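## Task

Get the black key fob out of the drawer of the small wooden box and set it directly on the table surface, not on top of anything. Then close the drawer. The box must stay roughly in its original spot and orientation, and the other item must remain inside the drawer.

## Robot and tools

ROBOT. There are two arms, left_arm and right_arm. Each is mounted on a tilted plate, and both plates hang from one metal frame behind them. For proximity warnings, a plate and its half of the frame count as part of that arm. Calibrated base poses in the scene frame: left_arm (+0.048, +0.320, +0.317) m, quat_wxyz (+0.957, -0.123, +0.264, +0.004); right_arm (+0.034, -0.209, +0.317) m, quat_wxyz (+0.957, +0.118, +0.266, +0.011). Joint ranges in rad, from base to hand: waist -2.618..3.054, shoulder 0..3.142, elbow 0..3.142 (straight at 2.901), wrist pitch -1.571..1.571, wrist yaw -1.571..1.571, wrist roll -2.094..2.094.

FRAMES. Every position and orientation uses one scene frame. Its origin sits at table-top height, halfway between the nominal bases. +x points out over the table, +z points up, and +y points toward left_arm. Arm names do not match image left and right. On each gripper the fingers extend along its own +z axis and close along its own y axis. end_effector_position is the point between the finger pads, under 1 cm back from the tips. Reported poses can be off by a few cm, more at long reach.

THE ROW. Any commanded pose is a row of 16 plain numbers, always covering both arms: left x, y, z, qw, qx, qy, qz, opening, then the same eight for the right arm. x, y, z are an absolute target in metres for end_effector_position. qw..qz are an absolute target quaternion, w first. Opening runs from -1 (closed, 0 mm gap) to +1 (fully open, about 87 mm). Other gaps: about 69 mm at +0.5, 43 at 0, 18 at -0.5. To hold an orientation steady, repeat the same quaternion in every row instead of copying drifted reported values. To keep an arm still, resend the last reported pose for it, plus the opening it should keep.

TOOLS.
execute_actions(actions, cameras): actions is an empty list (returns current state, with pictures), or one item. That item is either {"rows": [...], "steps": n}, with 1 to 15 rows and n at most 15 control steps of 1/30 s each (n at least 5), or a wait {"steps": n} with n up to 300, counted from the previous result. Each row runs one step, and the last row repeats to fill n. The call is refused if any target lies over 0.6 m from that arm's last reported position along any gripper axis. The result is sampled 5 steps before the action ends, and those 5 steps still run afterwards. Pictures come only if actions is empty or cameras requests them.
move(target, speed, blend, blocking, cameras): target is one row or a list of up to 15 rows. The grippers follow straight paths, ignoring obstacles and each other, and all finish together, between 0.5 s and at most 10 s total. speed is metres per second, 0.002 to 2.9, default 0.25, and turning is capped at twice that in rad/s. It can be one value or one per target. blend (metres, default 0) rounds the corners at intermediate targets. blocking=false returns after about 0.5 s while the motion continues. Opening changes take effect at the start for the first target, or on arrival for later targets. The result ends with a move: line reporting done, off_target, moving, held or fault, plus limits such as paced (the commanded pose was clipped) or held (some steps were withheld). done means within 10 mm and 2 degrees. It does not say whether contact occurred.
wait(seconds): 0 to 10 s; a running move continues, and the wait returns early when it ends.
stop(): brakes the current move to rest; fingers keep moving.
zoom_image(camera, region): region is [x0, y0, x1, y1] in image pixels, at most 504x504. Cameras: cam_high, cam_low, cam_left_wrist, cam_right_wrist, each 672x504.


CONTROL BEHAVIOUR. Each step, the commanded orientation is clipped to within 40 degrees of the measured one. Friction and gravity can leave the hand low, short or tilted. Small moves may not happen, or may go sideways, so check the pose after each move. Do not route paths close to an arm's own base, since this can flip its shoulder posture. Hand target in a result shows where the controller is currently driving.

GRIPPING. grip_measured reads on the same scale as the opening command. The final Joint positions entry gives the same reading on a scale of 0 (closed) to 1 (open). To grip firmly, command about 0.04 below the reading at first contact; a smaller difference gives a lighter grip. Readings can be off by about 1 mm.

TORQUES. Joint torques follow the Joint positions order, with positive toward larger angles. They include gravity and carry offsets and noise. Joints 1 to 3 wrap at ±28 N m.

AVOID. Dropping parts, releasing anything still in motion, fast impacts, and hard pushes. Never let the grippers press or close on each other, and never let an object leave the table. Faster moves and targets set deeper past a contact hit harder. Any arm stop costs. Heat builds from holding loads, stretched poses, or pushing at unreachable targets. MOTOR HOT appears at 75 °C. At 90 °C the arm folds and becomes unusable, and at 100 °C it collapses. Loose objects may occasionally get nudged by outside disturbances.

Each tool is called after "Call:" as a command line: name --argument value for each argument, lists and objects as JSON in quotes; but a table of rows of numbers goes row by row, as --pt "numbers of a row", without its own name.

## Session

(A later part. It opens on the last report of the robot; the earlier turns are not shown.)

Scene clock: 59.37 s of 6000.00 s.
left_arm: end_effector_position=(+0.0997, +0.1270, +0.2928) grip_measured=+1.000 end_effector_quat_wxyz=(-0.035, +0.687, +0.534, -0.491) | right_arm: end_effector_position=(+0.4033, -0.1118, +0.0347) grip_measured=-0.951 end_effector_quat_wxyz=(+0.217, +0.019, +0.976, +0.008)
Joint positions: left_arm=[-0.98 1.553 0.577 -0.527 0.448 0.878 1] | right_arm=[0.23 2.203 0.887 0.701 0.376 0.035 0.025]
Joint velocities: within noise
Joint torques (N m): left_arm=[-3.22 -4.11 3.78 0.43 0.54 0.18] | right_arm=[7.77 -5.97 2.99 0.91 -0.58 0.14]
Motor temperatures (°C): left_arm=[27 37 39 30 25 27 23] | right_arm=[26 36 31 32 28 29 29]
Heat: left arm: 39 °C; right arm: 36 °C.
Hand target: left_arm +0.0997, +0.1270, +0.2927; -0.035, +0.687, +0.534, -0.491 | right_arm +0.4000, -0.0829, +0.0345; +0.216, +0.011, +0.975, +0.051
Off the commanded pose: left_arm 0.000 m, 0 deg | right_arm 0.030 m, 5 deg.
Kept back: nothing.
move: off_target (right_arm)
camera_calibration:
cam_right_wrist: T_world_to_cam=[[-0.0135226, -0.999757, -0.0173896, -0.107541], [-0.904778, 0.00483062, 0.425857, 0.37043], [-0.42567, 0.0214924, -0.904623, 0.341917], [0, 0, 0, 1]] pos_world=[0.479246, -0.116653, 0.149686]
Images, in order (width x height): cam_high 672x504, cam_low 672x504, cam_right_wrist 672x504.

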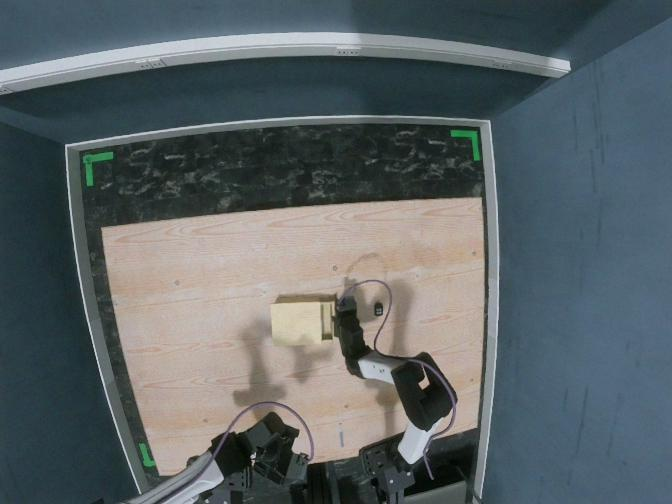

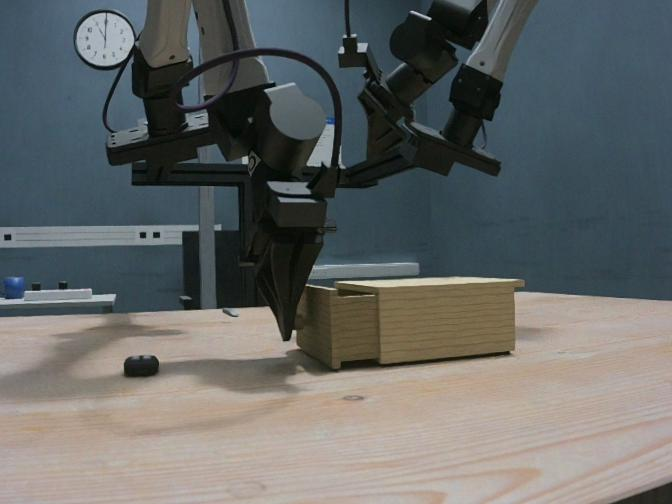

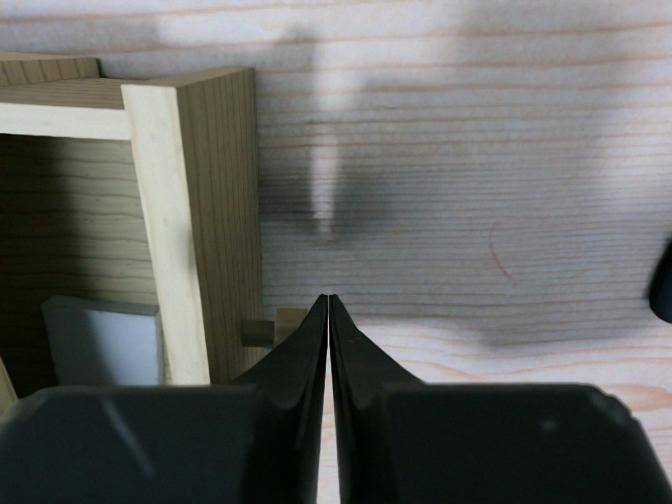

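Call:
move --pt "0.2400 0.2300 0.2800 0.12 0.40 0.88 -0.30 -0.95 0.4010 -0.1400 0.0340 0.2161 0.01133 0.97496 0.0511 -0.95" --pt "0.4000 0.2100 0.1800 0.21311 -0.03758 0.96147 -0.16953 -0.95 0.4030 -0.1420 0.0340 0.21042 0.05052 0.94932 0.22792 -0.95" --pt "0.4150 0.2000 0.0700 0.21311 -0.03758 0.96147 -0.16953 -0.95 0.4030 -0.1420 0.0340 0.21042 0.05052 0.94932 0.22792 -0.95" --speed '[0.45, 0.45, 0.2]' --blend '[0.05, 0.02, 0]'

Call:
zoom_image --camera "cam_high" --region '[220, 260, 420, 400]'

Call:
zoom_image --camera "cam_low" --region '[200, 220, 620, 400]'

Scene clock: 68.23 s of 6000.00 s.
left_arm: end_effector_position=(+0.4124, +0.1993, +0.0733) grip_measured=-0.950 end_effector_quat_wxyz=(+0.209, -0.040, +0.963, -0.167) | right_arm: end_effector_position=(+0.3911, -0.1376, +0.0279) grip_measured=-0.950 end_effector_quat_wxyz=(+0.196, +0.046, +0.953, +0.227)
Joint positions: left_arm=[-0.199 2.055 0.782 0.66 -0.036 -0.1 0.025] | right_arm=[-0.071 2.184 0.845 0.703 -0.288 0.01 0.025]
Joint velocities: within noise
Joint torques (N m): left_arm=[-2.55 -7.23 2.32 1.62 0.29 0.27] | right_arm=[1.8 -9.14 1.47 0.88 -0.39 -0.11]
Motor temperatures (°C): left_arm=[27 38 39 30 25 27 23] | right_arm=[26 36 31 32 28 29 29]
Heat: left arm: 39 °C; right arm: 36 °C.
Hand target: left_arm +0.4149, +0.2001, +0.0701; +0.213, -0.038, +0.962, -0.169 | right_arm +0.4030, -0.1420, +0.0340; +0.211, +0.050, +0.949, +0.228
Off the commanded pose: left_arm 0.004 m, 1 deg | right_arm 0.014 m, 2 deg.
Kept back: nothing.
move: off_target (right_arm)
camera_calibration:
cam_left_wrist: T_world_to_cam=[[0.00910644, -0.94543, 0.325699, 0.158812], [-0.912822, 0.12512, 0.388718, 0.347652], [-0.408257, -0.300845, -0.861869, 0.432432], [0, 0, 0, 1]] pos_world=[0.492441, 0.236742, 0.185836]
cam_right_wrist: T_world_to_cam=[[0.0206922, -0.895697, -0.444183, -0.12071], [-0.890369, -0.218596, 0.399323, 0.32667], [-0.454769, 0.387224, -0.802024, 0.389961], [0, 0, 0, 1]] pos_world=[0.470697, -0.187713, 0.128694]

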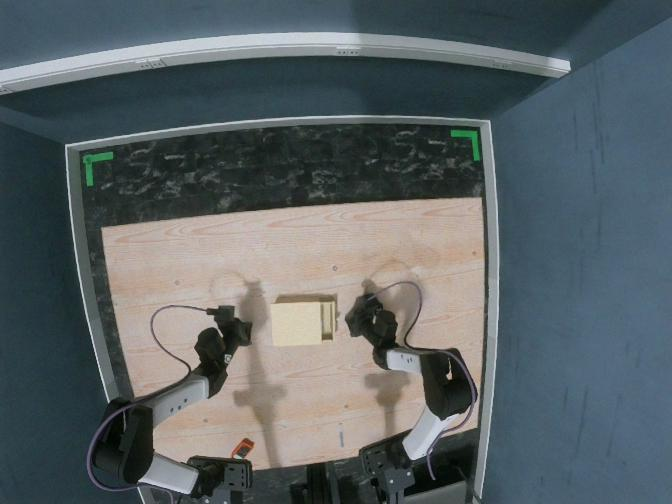

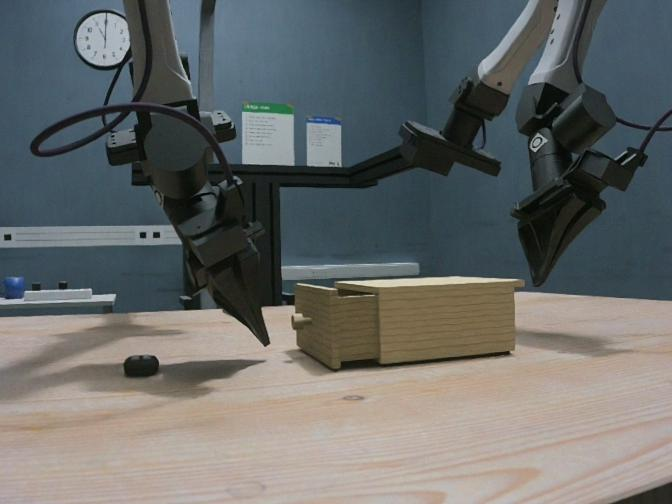

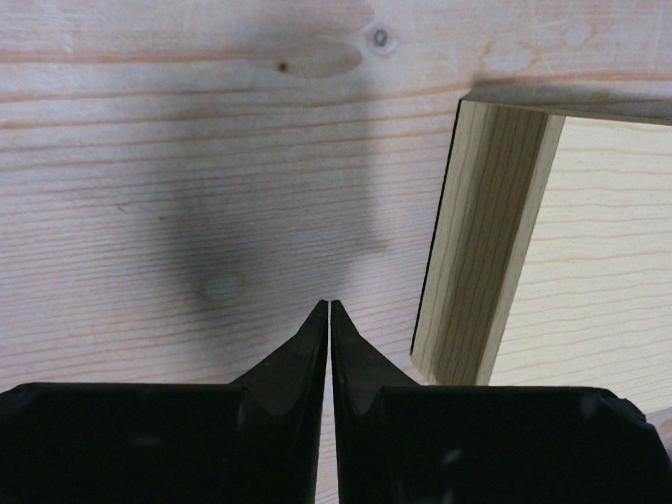

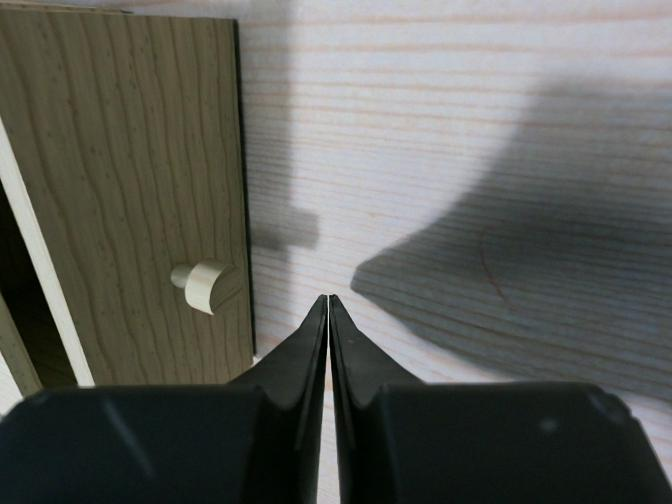

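Scaled by 2.520 from the camera's 672x504 image, which has a finer 960x720 frame.

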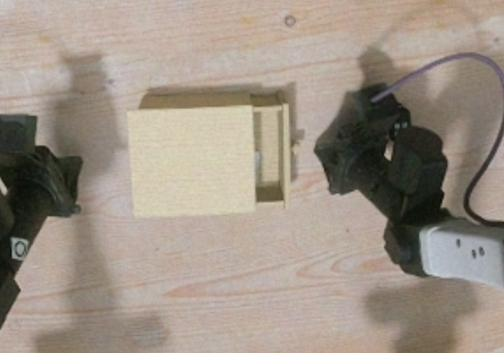

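Scaled by 1.200 from the camera's 672x504 image, which has a finer 960x720 frame.

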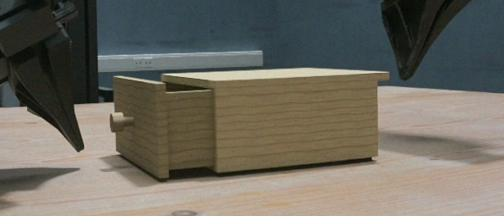

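Call:
move --pt "0.4130 0.1500 0.0330 0.21311 -0.03758 0.96147 -0.16953 -0.95 0.4100 -0.1230 0.0420 0.21042 0.05052 0.94932 0.22792 -0.95" --pt "0.4130 0.0900 0.0330 0.21311 -0.03758 0.96147 -0.16953 -0.95 0.4070 -0.0850 0.0400 0.21042 0.05052 0.94932 0.22792 -0.95" --speed '[0.15, 0.06]'

Call:
zoom_image --camera "cam_high" --region '[220, 260, 420, 400]'

Call:
zoom_image --camera "cam_low" --region '[200, 220, 620, 400]'

Scene clock: 71.27 s of 6000.00 s.
left_arm: end_effector_position=(+0.4198, +0.1391, +0.0291) grip_measured=-0.951 end_effector_quat_wxyz=(+0.221, -0.044, +0.969, -0.099) | right_arm: end_effector_position=(+0.3944, -0.1090, +0.0317) grip_measured=-0.950 end_effector_quat_wxyz=(+0.191, +0.057, +0.961, +0.192)
Joint positions: left_arm=[-0.374 2.333 1.004 0.707 -0.315 -0.178 0.024] | right_arm=[0.048 2.184 0.853 0.699 -0.117 0.089 0.025]
Joint velocities: within noise
Joint torques (N m): left_arm=[-9.85 -6.54 3.69 1.51 0.97 -0.4] | right_arm=[6.6 -6.98 2.39 1.23 -0.74 0.01]
Motor temperatures (°C): left_arm=[27 38 38 30 25 27 23] | right_arm=[26 37 31 32 28 29 29]
Heat: left arm: 38 °C; right arm: 37 °C.
Hand target: left_arm +0.4103, +0.0932, +0.0364; +0.211, -0.037, +0.962, -0.168 | right_arm +0.4060, -0.0855, +0.0411; +0.209, +0.050, +0.950, +0.228
Off the commanded pose: left_arm 0.050 m, 8 deg | right_arm 0.028 m, 5 deg.
Kept back: nothing.
move: off_target (left_arm, right_arm)
camera_calibration:
cam_left_wrist: T_world_to_cam=[[0.0453504, -0.978871, 0.199387, 0.10931], [-0.921285, 0.0361869, 0.387202, 0.395164], [-0.386236, -0.201252, -0.900178, 0.357234], [0, 0, 0, 1]] pos_world=[0.497078, 0.164595, 0.146771]
cam_right_wrist: T_world_to_cam=[[-0.0169225, -0.922648, -0.385272, -0.0834331], [-0.887174, -0.163854, 0.431364, 0.338091], [-0.461125, 0.349103, -0.815776, 0.382317], [0, 0, 0, 1]] pos_world=[0.47483, -0.15505, 0.133901]

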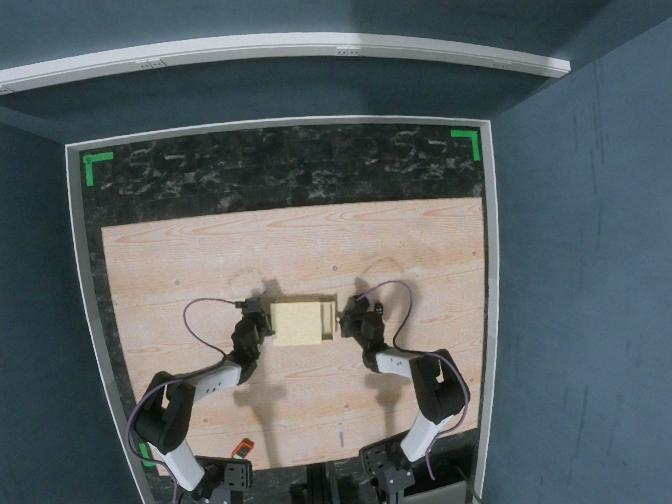

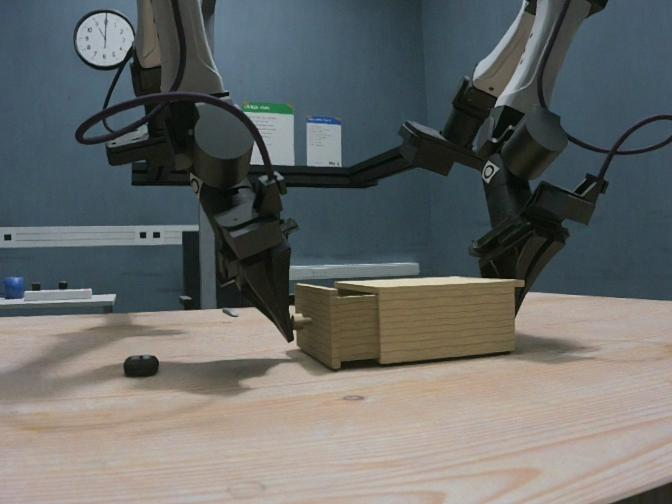

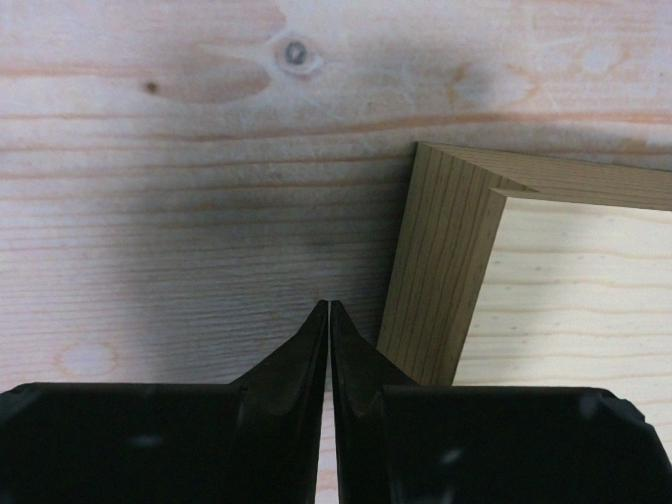

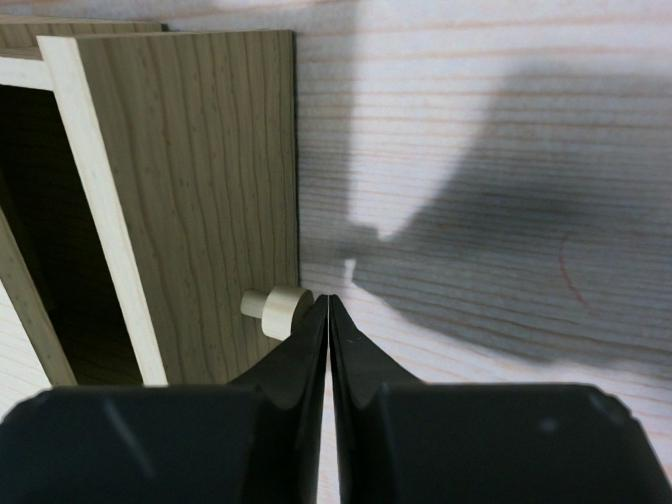

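Scaled by 2.520 from the camera's 672x504 image, which has a finer 960x720 frame.

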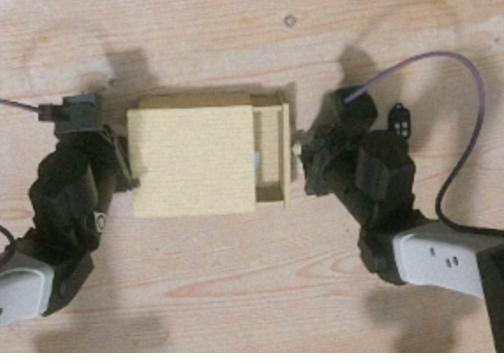

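Scaled by 1.200 from the camera's 672x504 image, which has a finer 960x720 frame.

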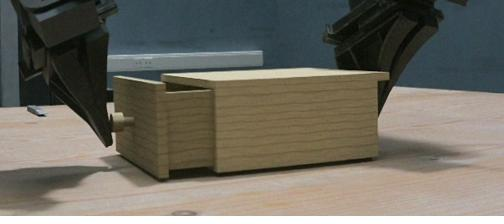

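Call:
zoom_image --camera "cam_right_wrist" --region '[0, 0, 340, 390]'

Call:
zoom_image --camera "cam_high" --region '[310, 285, 350, 350]'

Call:
zoom_image --camera "cam_low" --region '[285, 260, 400, 380]'

Scaled by 1.292 from the camera's 672x504 image, which has a finer 960x720 frame.

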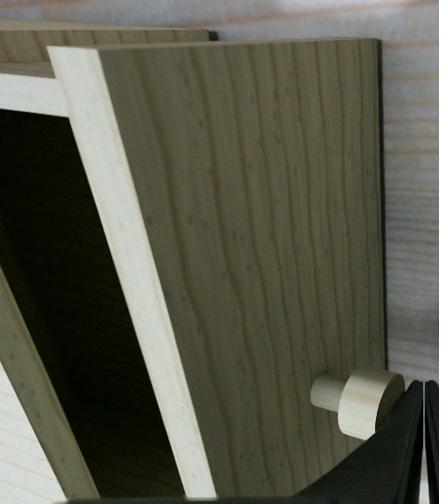

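Scaled by 7.754 from the camera's 672x504 image, which has a finer 960x720 frame.

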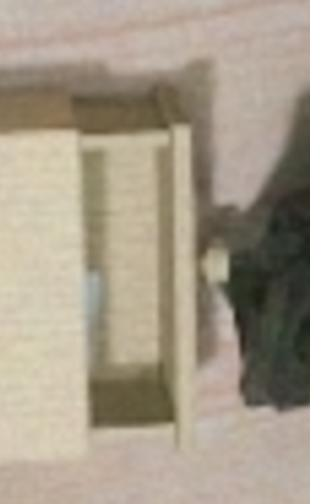

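Scaled by 4.200 from the camera's 672x504 image, which has a finer 960x720 frame.

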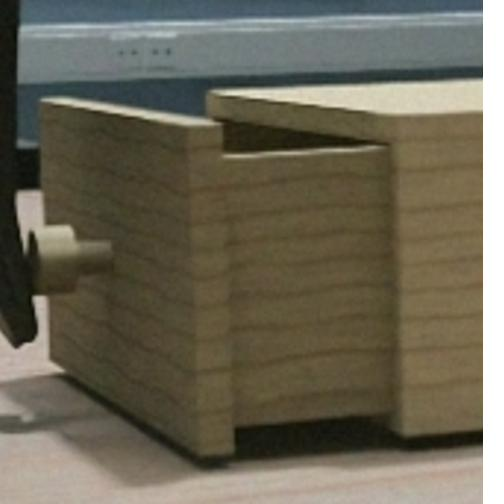

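Call:
move --target '[0.4130, 0.0900, 0.0350, 0.21311, -0.03758, 0.96147, -0.16953, -0.95, 0.4090, -0.0520, 0.0430, 0.21042, 0.05052, 0.94932, 0.22792, -0.95]' --speed 0.06

Call:
zoom_image --camera "cam_high" --region '[220, 260, 420, 400]'

Call:
zoom_image --camera "cam_low" --region '[200, 220, 620, 400]'

Scene clock: 73.80 s of 6000.00 s.
left_arm: end_effector_position=(+0.4159, +0.1311, +0.0299) grip_measured=-0.951 end_effector_quat_wxyz=(+0.217, -0.043, +0.970, -0.104) | right_arm: end_effector_position=(+0.4009, -0.0872, +0.0342) grip_measured=-0.951 end_effector_quat_wxyz=(+0.197, +0.059, +0.963, +0.174)
Joint positions: left_arm=[-0.391 2.339 1.008 0.699 -0.318 -0.19 0.024] | right_arm=[0.128 2.199 0.879 0.699 -0.015 0.13 0.025]
Joint velocities: within noise
Joint torques (N m): left_arm=[-8.61 -7.3 3.4 1.56 0.95 -0.3] | right_arm=[8.03 -6.24 2.76 1.24 -0.96 0.14]
Motor temperatures (°C): left_arm=[28 39 38 30 25 27 23] | right_arm=[27 37 31 32 28 29 29]
Heat: left arm: 39 °C; right arm: 37 °C.
Hand target: left_arm +0.4112, +0.0923, +0.0377; +0.212, -0.037, +0.962, -0.168 | right_arm +0.4073, -0.0534, +0.0449; +0.209, +0.050, +0.950, +0.227
Off the commanded pose: left_arm 0.042 m, 8 deg | right_arm 0.037 m, 7 deg.
Kept back: nothing.
move: off_target (left_arm, right_arm)
camera_calibration:
cam_left_wrist: T_world_to_cam=[[0.0403501, -0.977338, 0.207805, 0.1031], [-0.918221, 0.0457407, 0.393419, 0.388833], [-0.394008, -0.206685, -0.895566, 0.35863], [0, 0, 0, 1]] pos_world=[0.494178, 0.157101, 0.146778]
cam_right_wrist: T_world_to_cam=[[-0.0253249, -0.93575, -0.351754, -0.0612082], [-0.892303, -0.137487, 0.429992, 0.350665], [-0.450726, 0.32476, -0.831491, 0.373904], [0, 0, 0, 1]] pos_world=[0.479877, -0.130493, 0.138584]

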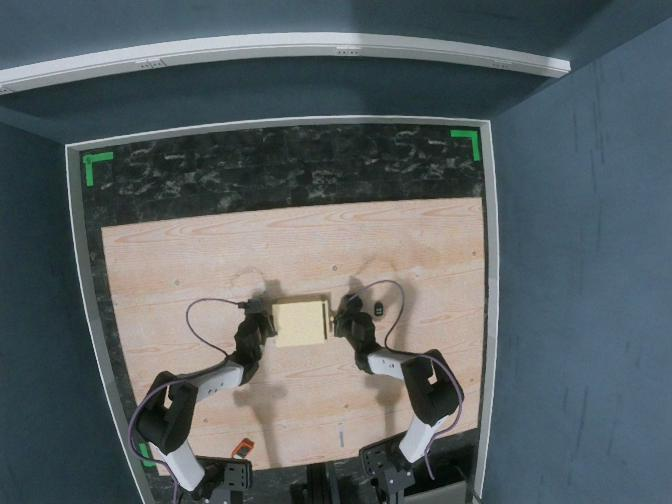

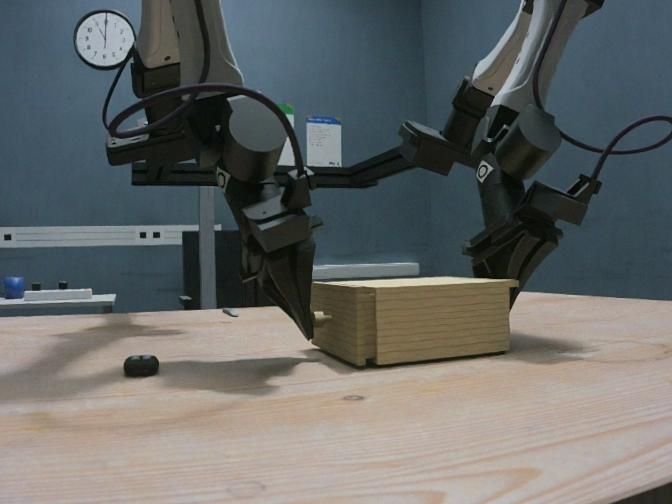

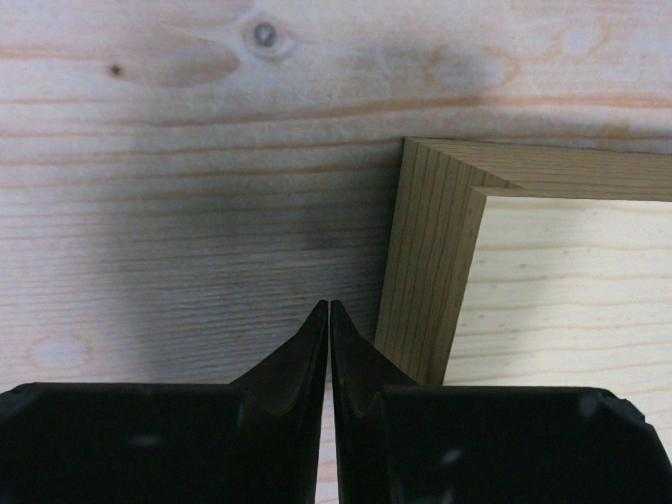

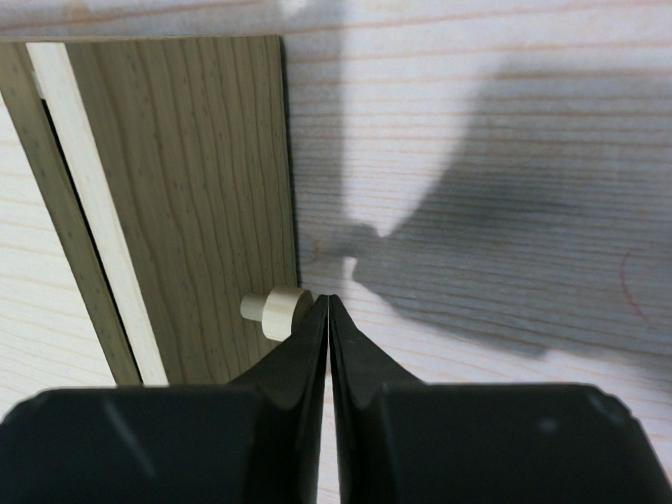

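Scaled by 2.520 from the camera's 672x504 image, which has a finer 960x720 frame.

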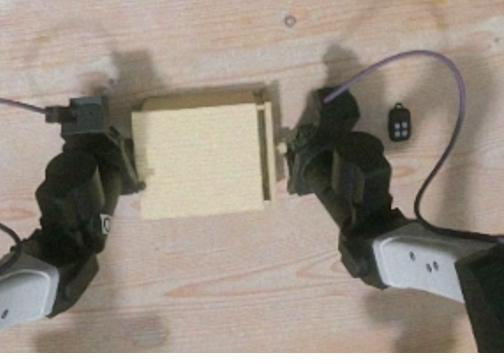

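Scaled by 1.200 from the camera's 672x504 image, which has a finer 960x720 frame.

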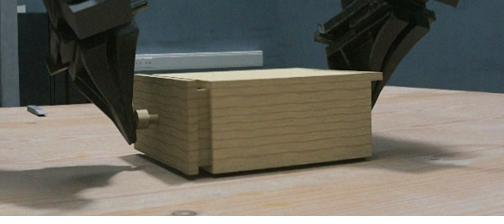

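Call:
move --pt "0.4300 0.1580 0.0380 0.21311 -0.03758 0.96147 -0.16953 -0.95 0.4075 -0.0880 0.0390 0.21042 0.05052 0.94932 0.22792 -0.95" --pt "0.4420 0.1480 0.0370 0.21311 -0.03758 0.96147 -0.16953 -0.95 0.4075 -0.0850 0.0390 0.21042 0.05052 0.94932 0.22792 -0.95" --pt "0.4420 0.0760 0.0360 0.21311 -0.03758 0.96147 -0.16953 -0.95 0.4075 -0.0700 0.0400 0.21042 0.05052 0.94932 0.22792 -0.95" --speed '[0.12, 0.1, 0.06]'

Call:
zoom_image --camera "cam_high" --region '[220, 260, 420, 400]'

Call:
zoom_image --camera "cam_low" --region '[200, 220, 620, 400]'

Scene clock: 77.03 s of 6000.00 s.
left_arm: end_effector_position=(+0.4583, +0.1194, +0.0351) grip_measured=-0.951 end_effector_quat_wxyz=(+0.232, -0.051, +0.965, -0.112) | right_arm: end_effector_position=(+0.4036, -0.0946, +0.0331) grip_measured=-0.950 end_effector_quat_wxyz=(+0.200, +0.060, +0.960, +0.189)
Joint positions: left_arm=[-0.39 2.347 1.154 0.597 -0.309 -0.196 0.024] | right_arm=[0.091 2.199 0.879 0.709 -0.075 0.116 0.025]
Joint velocities: within noise
Joint torques (N m): left_arm=[-9.8 -7.17 3.48 1.4 0.82 -0.28] | right_arm=[6.6 -6.72 1.58 1.24 -0.74 0.02]
Motor temperatures (°C): left_arm=[28 39 38 31 25 27 23] | right_arm=[27 37 31 32 28 29 29]
Heat: left arm: 39 °C; right arm: 37 °C.
Hand target: left_arm +0.4399, +0.0787, +0.0385; +0.212, -0.037, +0.962, -0.168 | right_arm +0.4067, -0.0707, +0.0408; +0.209, +0.050, +0.950, +0.228
Off the commanded pose: left_arm 0.046 m, 7 deg | right_arm 0.026 m, 5 deg.
Kept back: nothing.
move: off_target (left_arm, right_arm)
camera_calibration:
cam_left_wrist: T_world_to_cam=[[0.0500582, -0.972322, 0.228218, 0.0830747], [-0.930284, 0.0377516, 0.364893, 0.433717], [-0.363409, -0.230573, -0.902646, 0.366641], [0, 0, 0, 1]] pos_world=[0.532562, 0.14894, 0.153728]
cam_right_wrist: T_world_to_cam=[[-0.0190681, -0.924493, -0.380722, -0.0689158], [-0.895854, -0.153281, 0.417074, 0.352959], [-0.44394, 0.349024, -0.825288, 0.375966], [0, 0, 0, 1]] pos_world=[0.481791, -0.140831, 0.136832]

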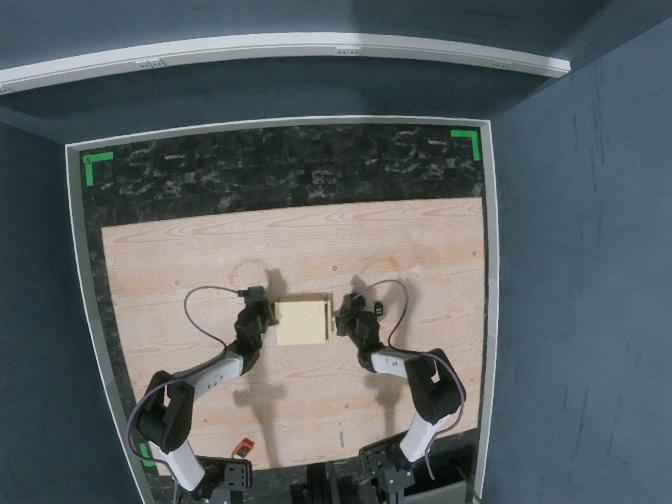

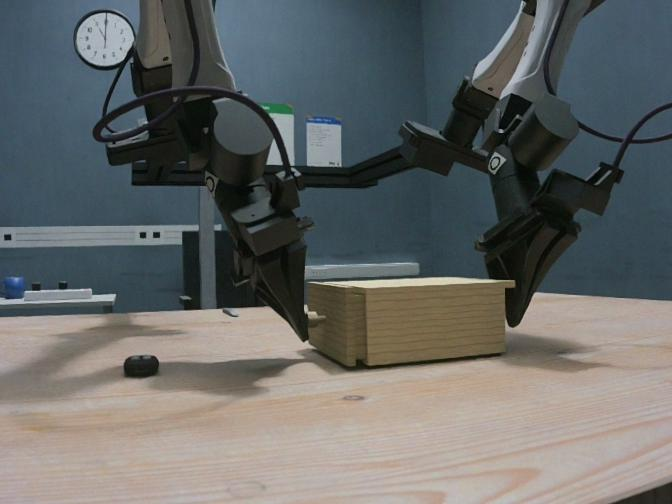

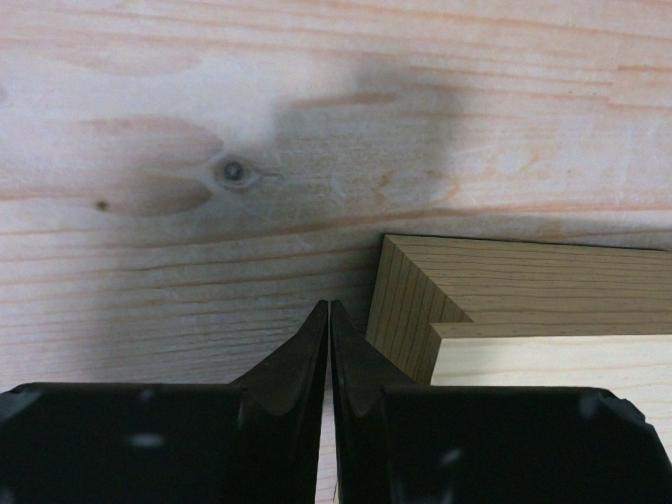

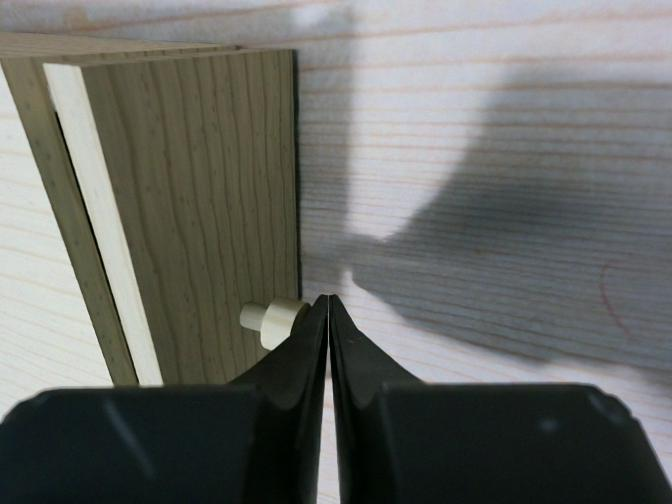

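Scaled by 2.520 from the camera's 672x504 image, which has a finer 960x720 frame.

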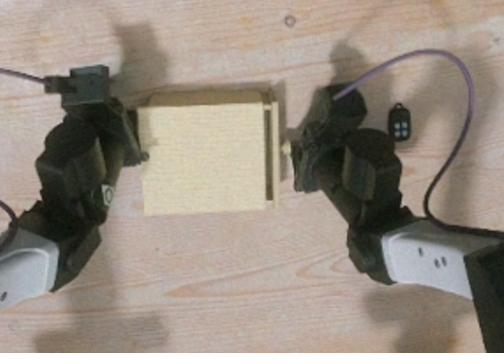

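Scaled by 1.200 from the camera's 672x504 image, which has a finer 960x720 frame.

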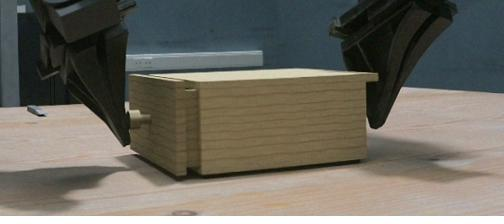

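Call:
move --target '[0.4300, 0.0640, 0.0360, 0.21311, -0.03758, 0.96147, -0.16953, -0.95, 0.4075, -0.0380, 0.0420, 0.21042, 0.05052, 0.94932, 0.22792, -0.95]' --speed 0.05

Call:
zoom_image --camera "cam_high" --region '[220, 260, 420, 400]'

Call:
zoom_image --camera "cam_low" --region '[200, 220, 620, 400]'

Scene clock: 78.33 s of 6000.00 s.
left_arm: end_effector_position=(+0.4590, +0.1136, +0.0368) grip_measured=-0.951 end_effector_quat_wxyz=(+0.243, -0.062, +0.963, -0.103) | right_arm: end_effector_position=(+0.4000, -0.0861, +0.0313) grip_measured=-0.951 end_effector_quat_wxyz=(+0.199, +0.063, +0.966, +0.153)
Joint positions: left_arm=[-0.414 2.359 1.154 0.627 -0.354 -0.217 0.024] | right_arm=[0.151 2.212 0.883 0.709 0.047 0.142 0.025]
Joint velocities: within noise
Joint torques (N m): left_arm=[-10.61 -6.93 1.87 1.42 0.98 -0.28] | right_arm=[9.39 -6.08 3.22 1.24 -1.22 0.22]
Motor temperatures (°C): left_arm=[28 40 38 31 25 27 23] | right_arm=[27 37 31 32 28 29 29]
Heat: left arm: 40 °C; right arm: 37 °C.
Hand target: left_arm +0.4277, +0.0683, +0.0390; +0.212, -0.038, +0.962, -0.167 | right_arm +0.4047, -0.0406, +0.0451; +0.208, +0.049, +0.950, +0.226
Off the commanded pose: left_arm 0.058 m, 9 deg | right_arm 0.050 m, 9 deg.
Kept back: nothing.
move: off_target (left_arm, right_arm)
camera_calibration:
cam_left_wrist: T_world_to_cam=[[0.0728343, -0.973594, 0.216355, 0.0673162], [-0.937785, 0.00698869, 0.347147, 0.441605], [-0.339492, -0.228179, -0.912513, 0.356259], [0, 0, 0, 1]] pos_world=[0.530174, 0.143743, 0.157225]
cam_right_wrist: T_world_to_cam=[[-0.0414452, -0.948563, -0.313863, -0.0570132], [-0.893689, -0.105271, 0.436164, 0.354364], [-0.44677, 0.298572, -0.843357, 0.367275], [0, 0, 0, 1]] pos_world=[0.478415, -0.126434, 0.137289]

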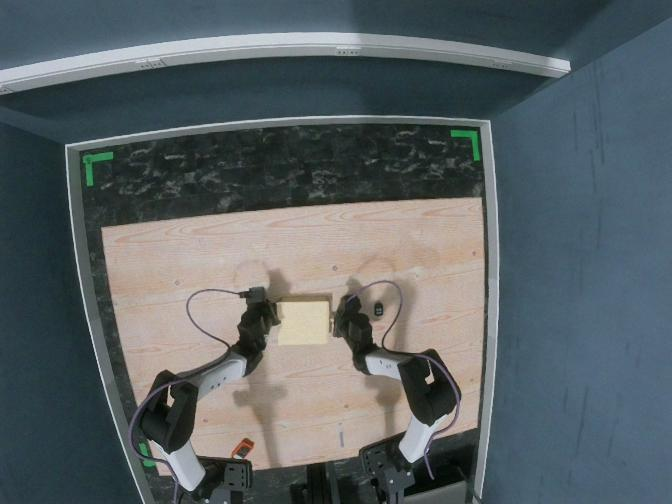

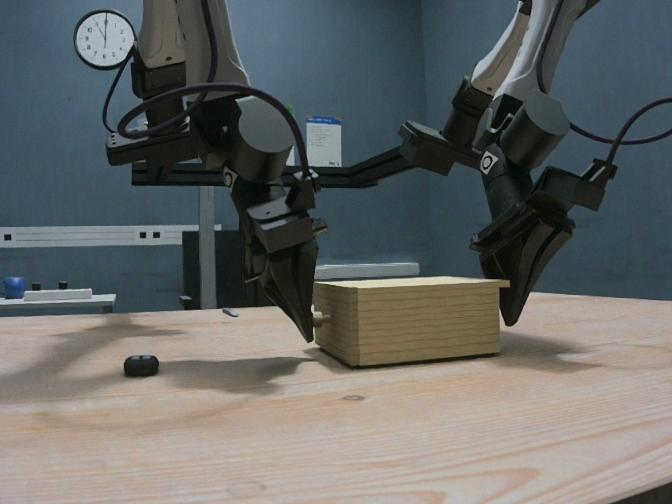

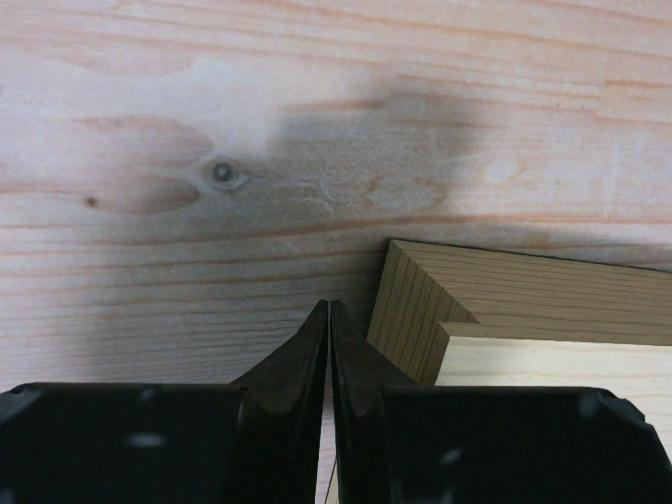

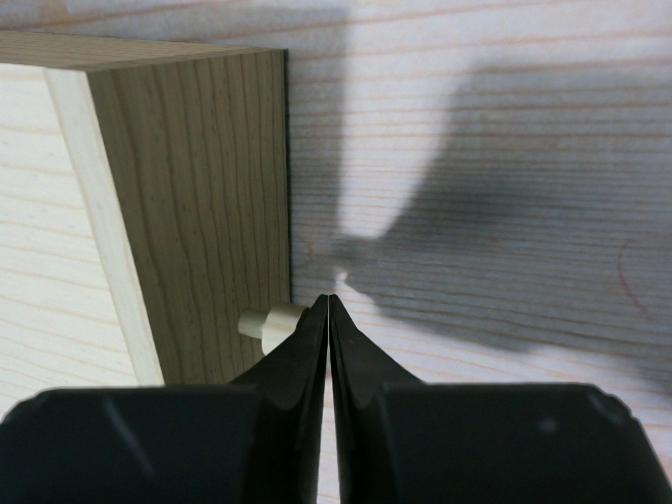

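Scaled by 2.520 from the camera's 672x504 image, which has a finer 960x720 frame.

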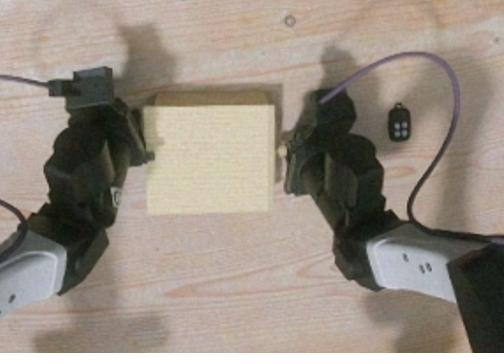

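Scaled by 1.200 from the camera's 672x504 image, which has a finer 960x720 frame.

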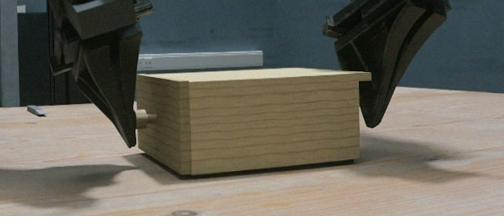

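Call:
move --pt "0.4570 0.1220 0.0370 0.21311 -0.03758 0.96147 -0.16953 -0.95 0.4030 -0.0950 0.0370 0.21042 0.05052 0.94932 0.22792 -0.95" --pt "0.4570 0.1600 0.0450 0.21311 -0.03758 0.96147 -0.16953 -0.95 0.4030 -0.1350 0.0450 0.21042 0.05052 0.94932 0.22792 -0.95" --speed '[0.08, 0.12]'

Call:
zoom_image --camera "cam_high" --region '[220, 260, 420, 400]'

Call:
zoom_image --camera "cam_low" --region '[120, 220, 540, 400]'

Scene clock: 80.80 s of 6000.00 s.
left_arm: end_effector_position=(+0.4516, +0.1566, +0.0374) grip_measured=-0.951 end_effector_quat_wxyz=(+0.208, -0.040, +0.963, -0.165) | right_arm: end_effector_position=(+0.3908, -0.1307, +0.0341) grip_measured=-0.950 end_effector_quat_wxyz=(+0.193, +0.057, +0.953, +0.227)
Joint positions: left_arm=[-0.262 2.262 1.065 0.58 -0.091 -0.138 0.025] | right_arm=[-0.048 2.165 0.83 0.7 -0.264 0.044 0.025]
Joint velocities: within noise
Joint torques (N m): left_arm=[-3.66 -11.79 1.51 1.37 0.28 0.27] | right_arm=[2.32 -10.55 0.51 0.8 -0.32 -0.32]
Motor temperatures (°C): left_arm=[29 41 38 31 25 27 23] | right_arm=[27 37 31 32 28 29 29]
Heat: left arm: 41 °C; right arm: 37 °C.
Hand target: left_arm +0.4570, +0.1599, +0.0448; +0.213, -0.038, +0.961, -0.169 | right_arm +0.4028, -0.1348, +0.0445; +0.210, +0.051, +0.949, +0.228
Off the commanded pose: left_arm 0.010 m, 1 deg | right_arm 0.017 m, 2 deg.
Kept back: nothing.
move: off_target (right_arm)
camera_calibration:
cam_left_wrist: T_world_to_cam=[[0.011356, -0.946167, 0.323479, 0.128992], [-0.912154, 0.122741, 0.391036, 0.402732], [-0.40969, -0.299504, -0.861656, 0.405081], [0, 0, 0, 1]] pos_world=[0.531846, 0.19394, 0.149832]
cam_right_wrist: T_world_to_cam=[[-0.000529145, -0.894153, -0.447762, -0.103135], [-0.889884, -0.203842, 0.408111, 0.326947], [-0.456186, 0.398672, -0.795584, 0.393988], [0, 0, 0, 1]] pos_world=[0.470622, -0.182645, 0.13384]

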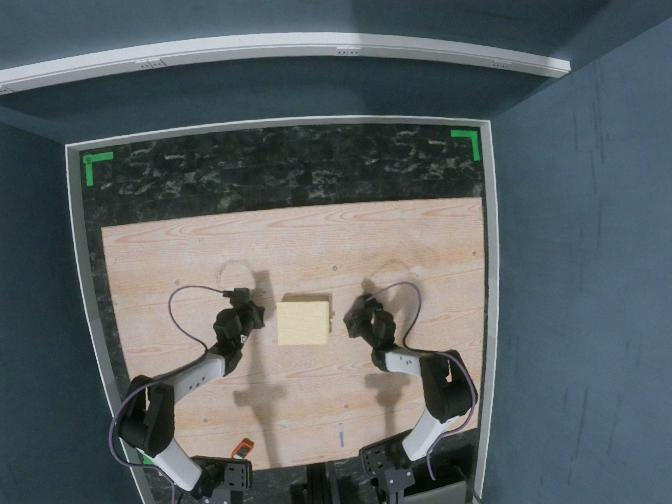

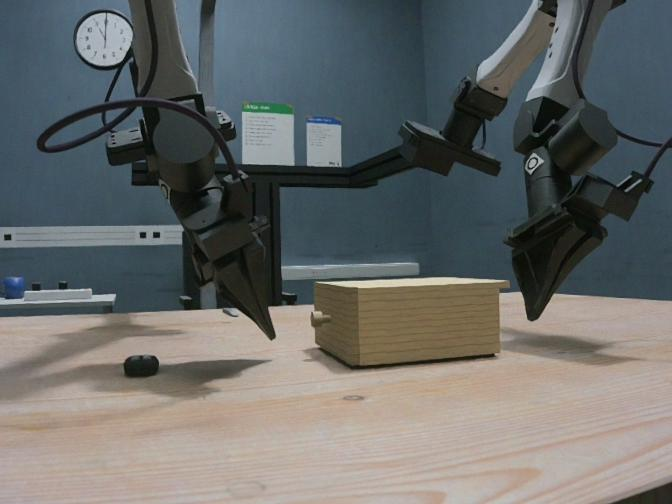

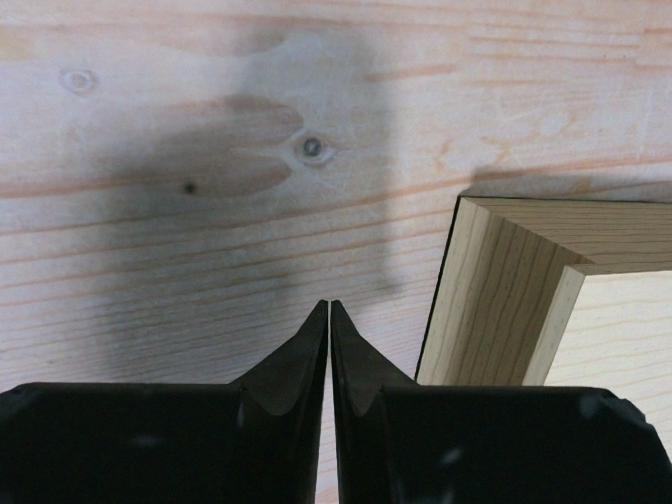

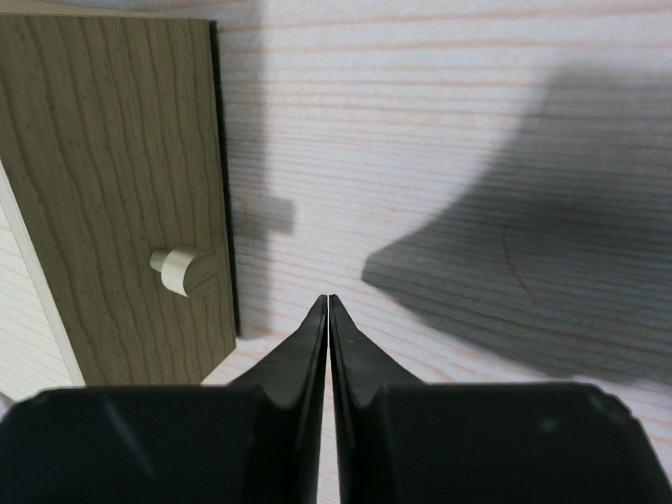

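Scaled by 2.520 from the camera's 672x504 image, which has a finer 960x720 frame.

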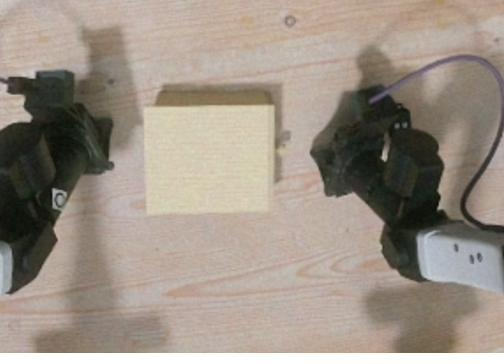

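Scaled by 1.200 from the camera's 672x504 image, which has a finer 960x720 frame.

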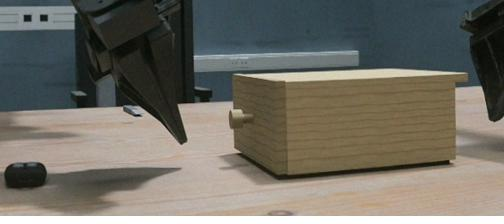

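Call:
finished_scene --scene 1

The scene is finished: the task was done.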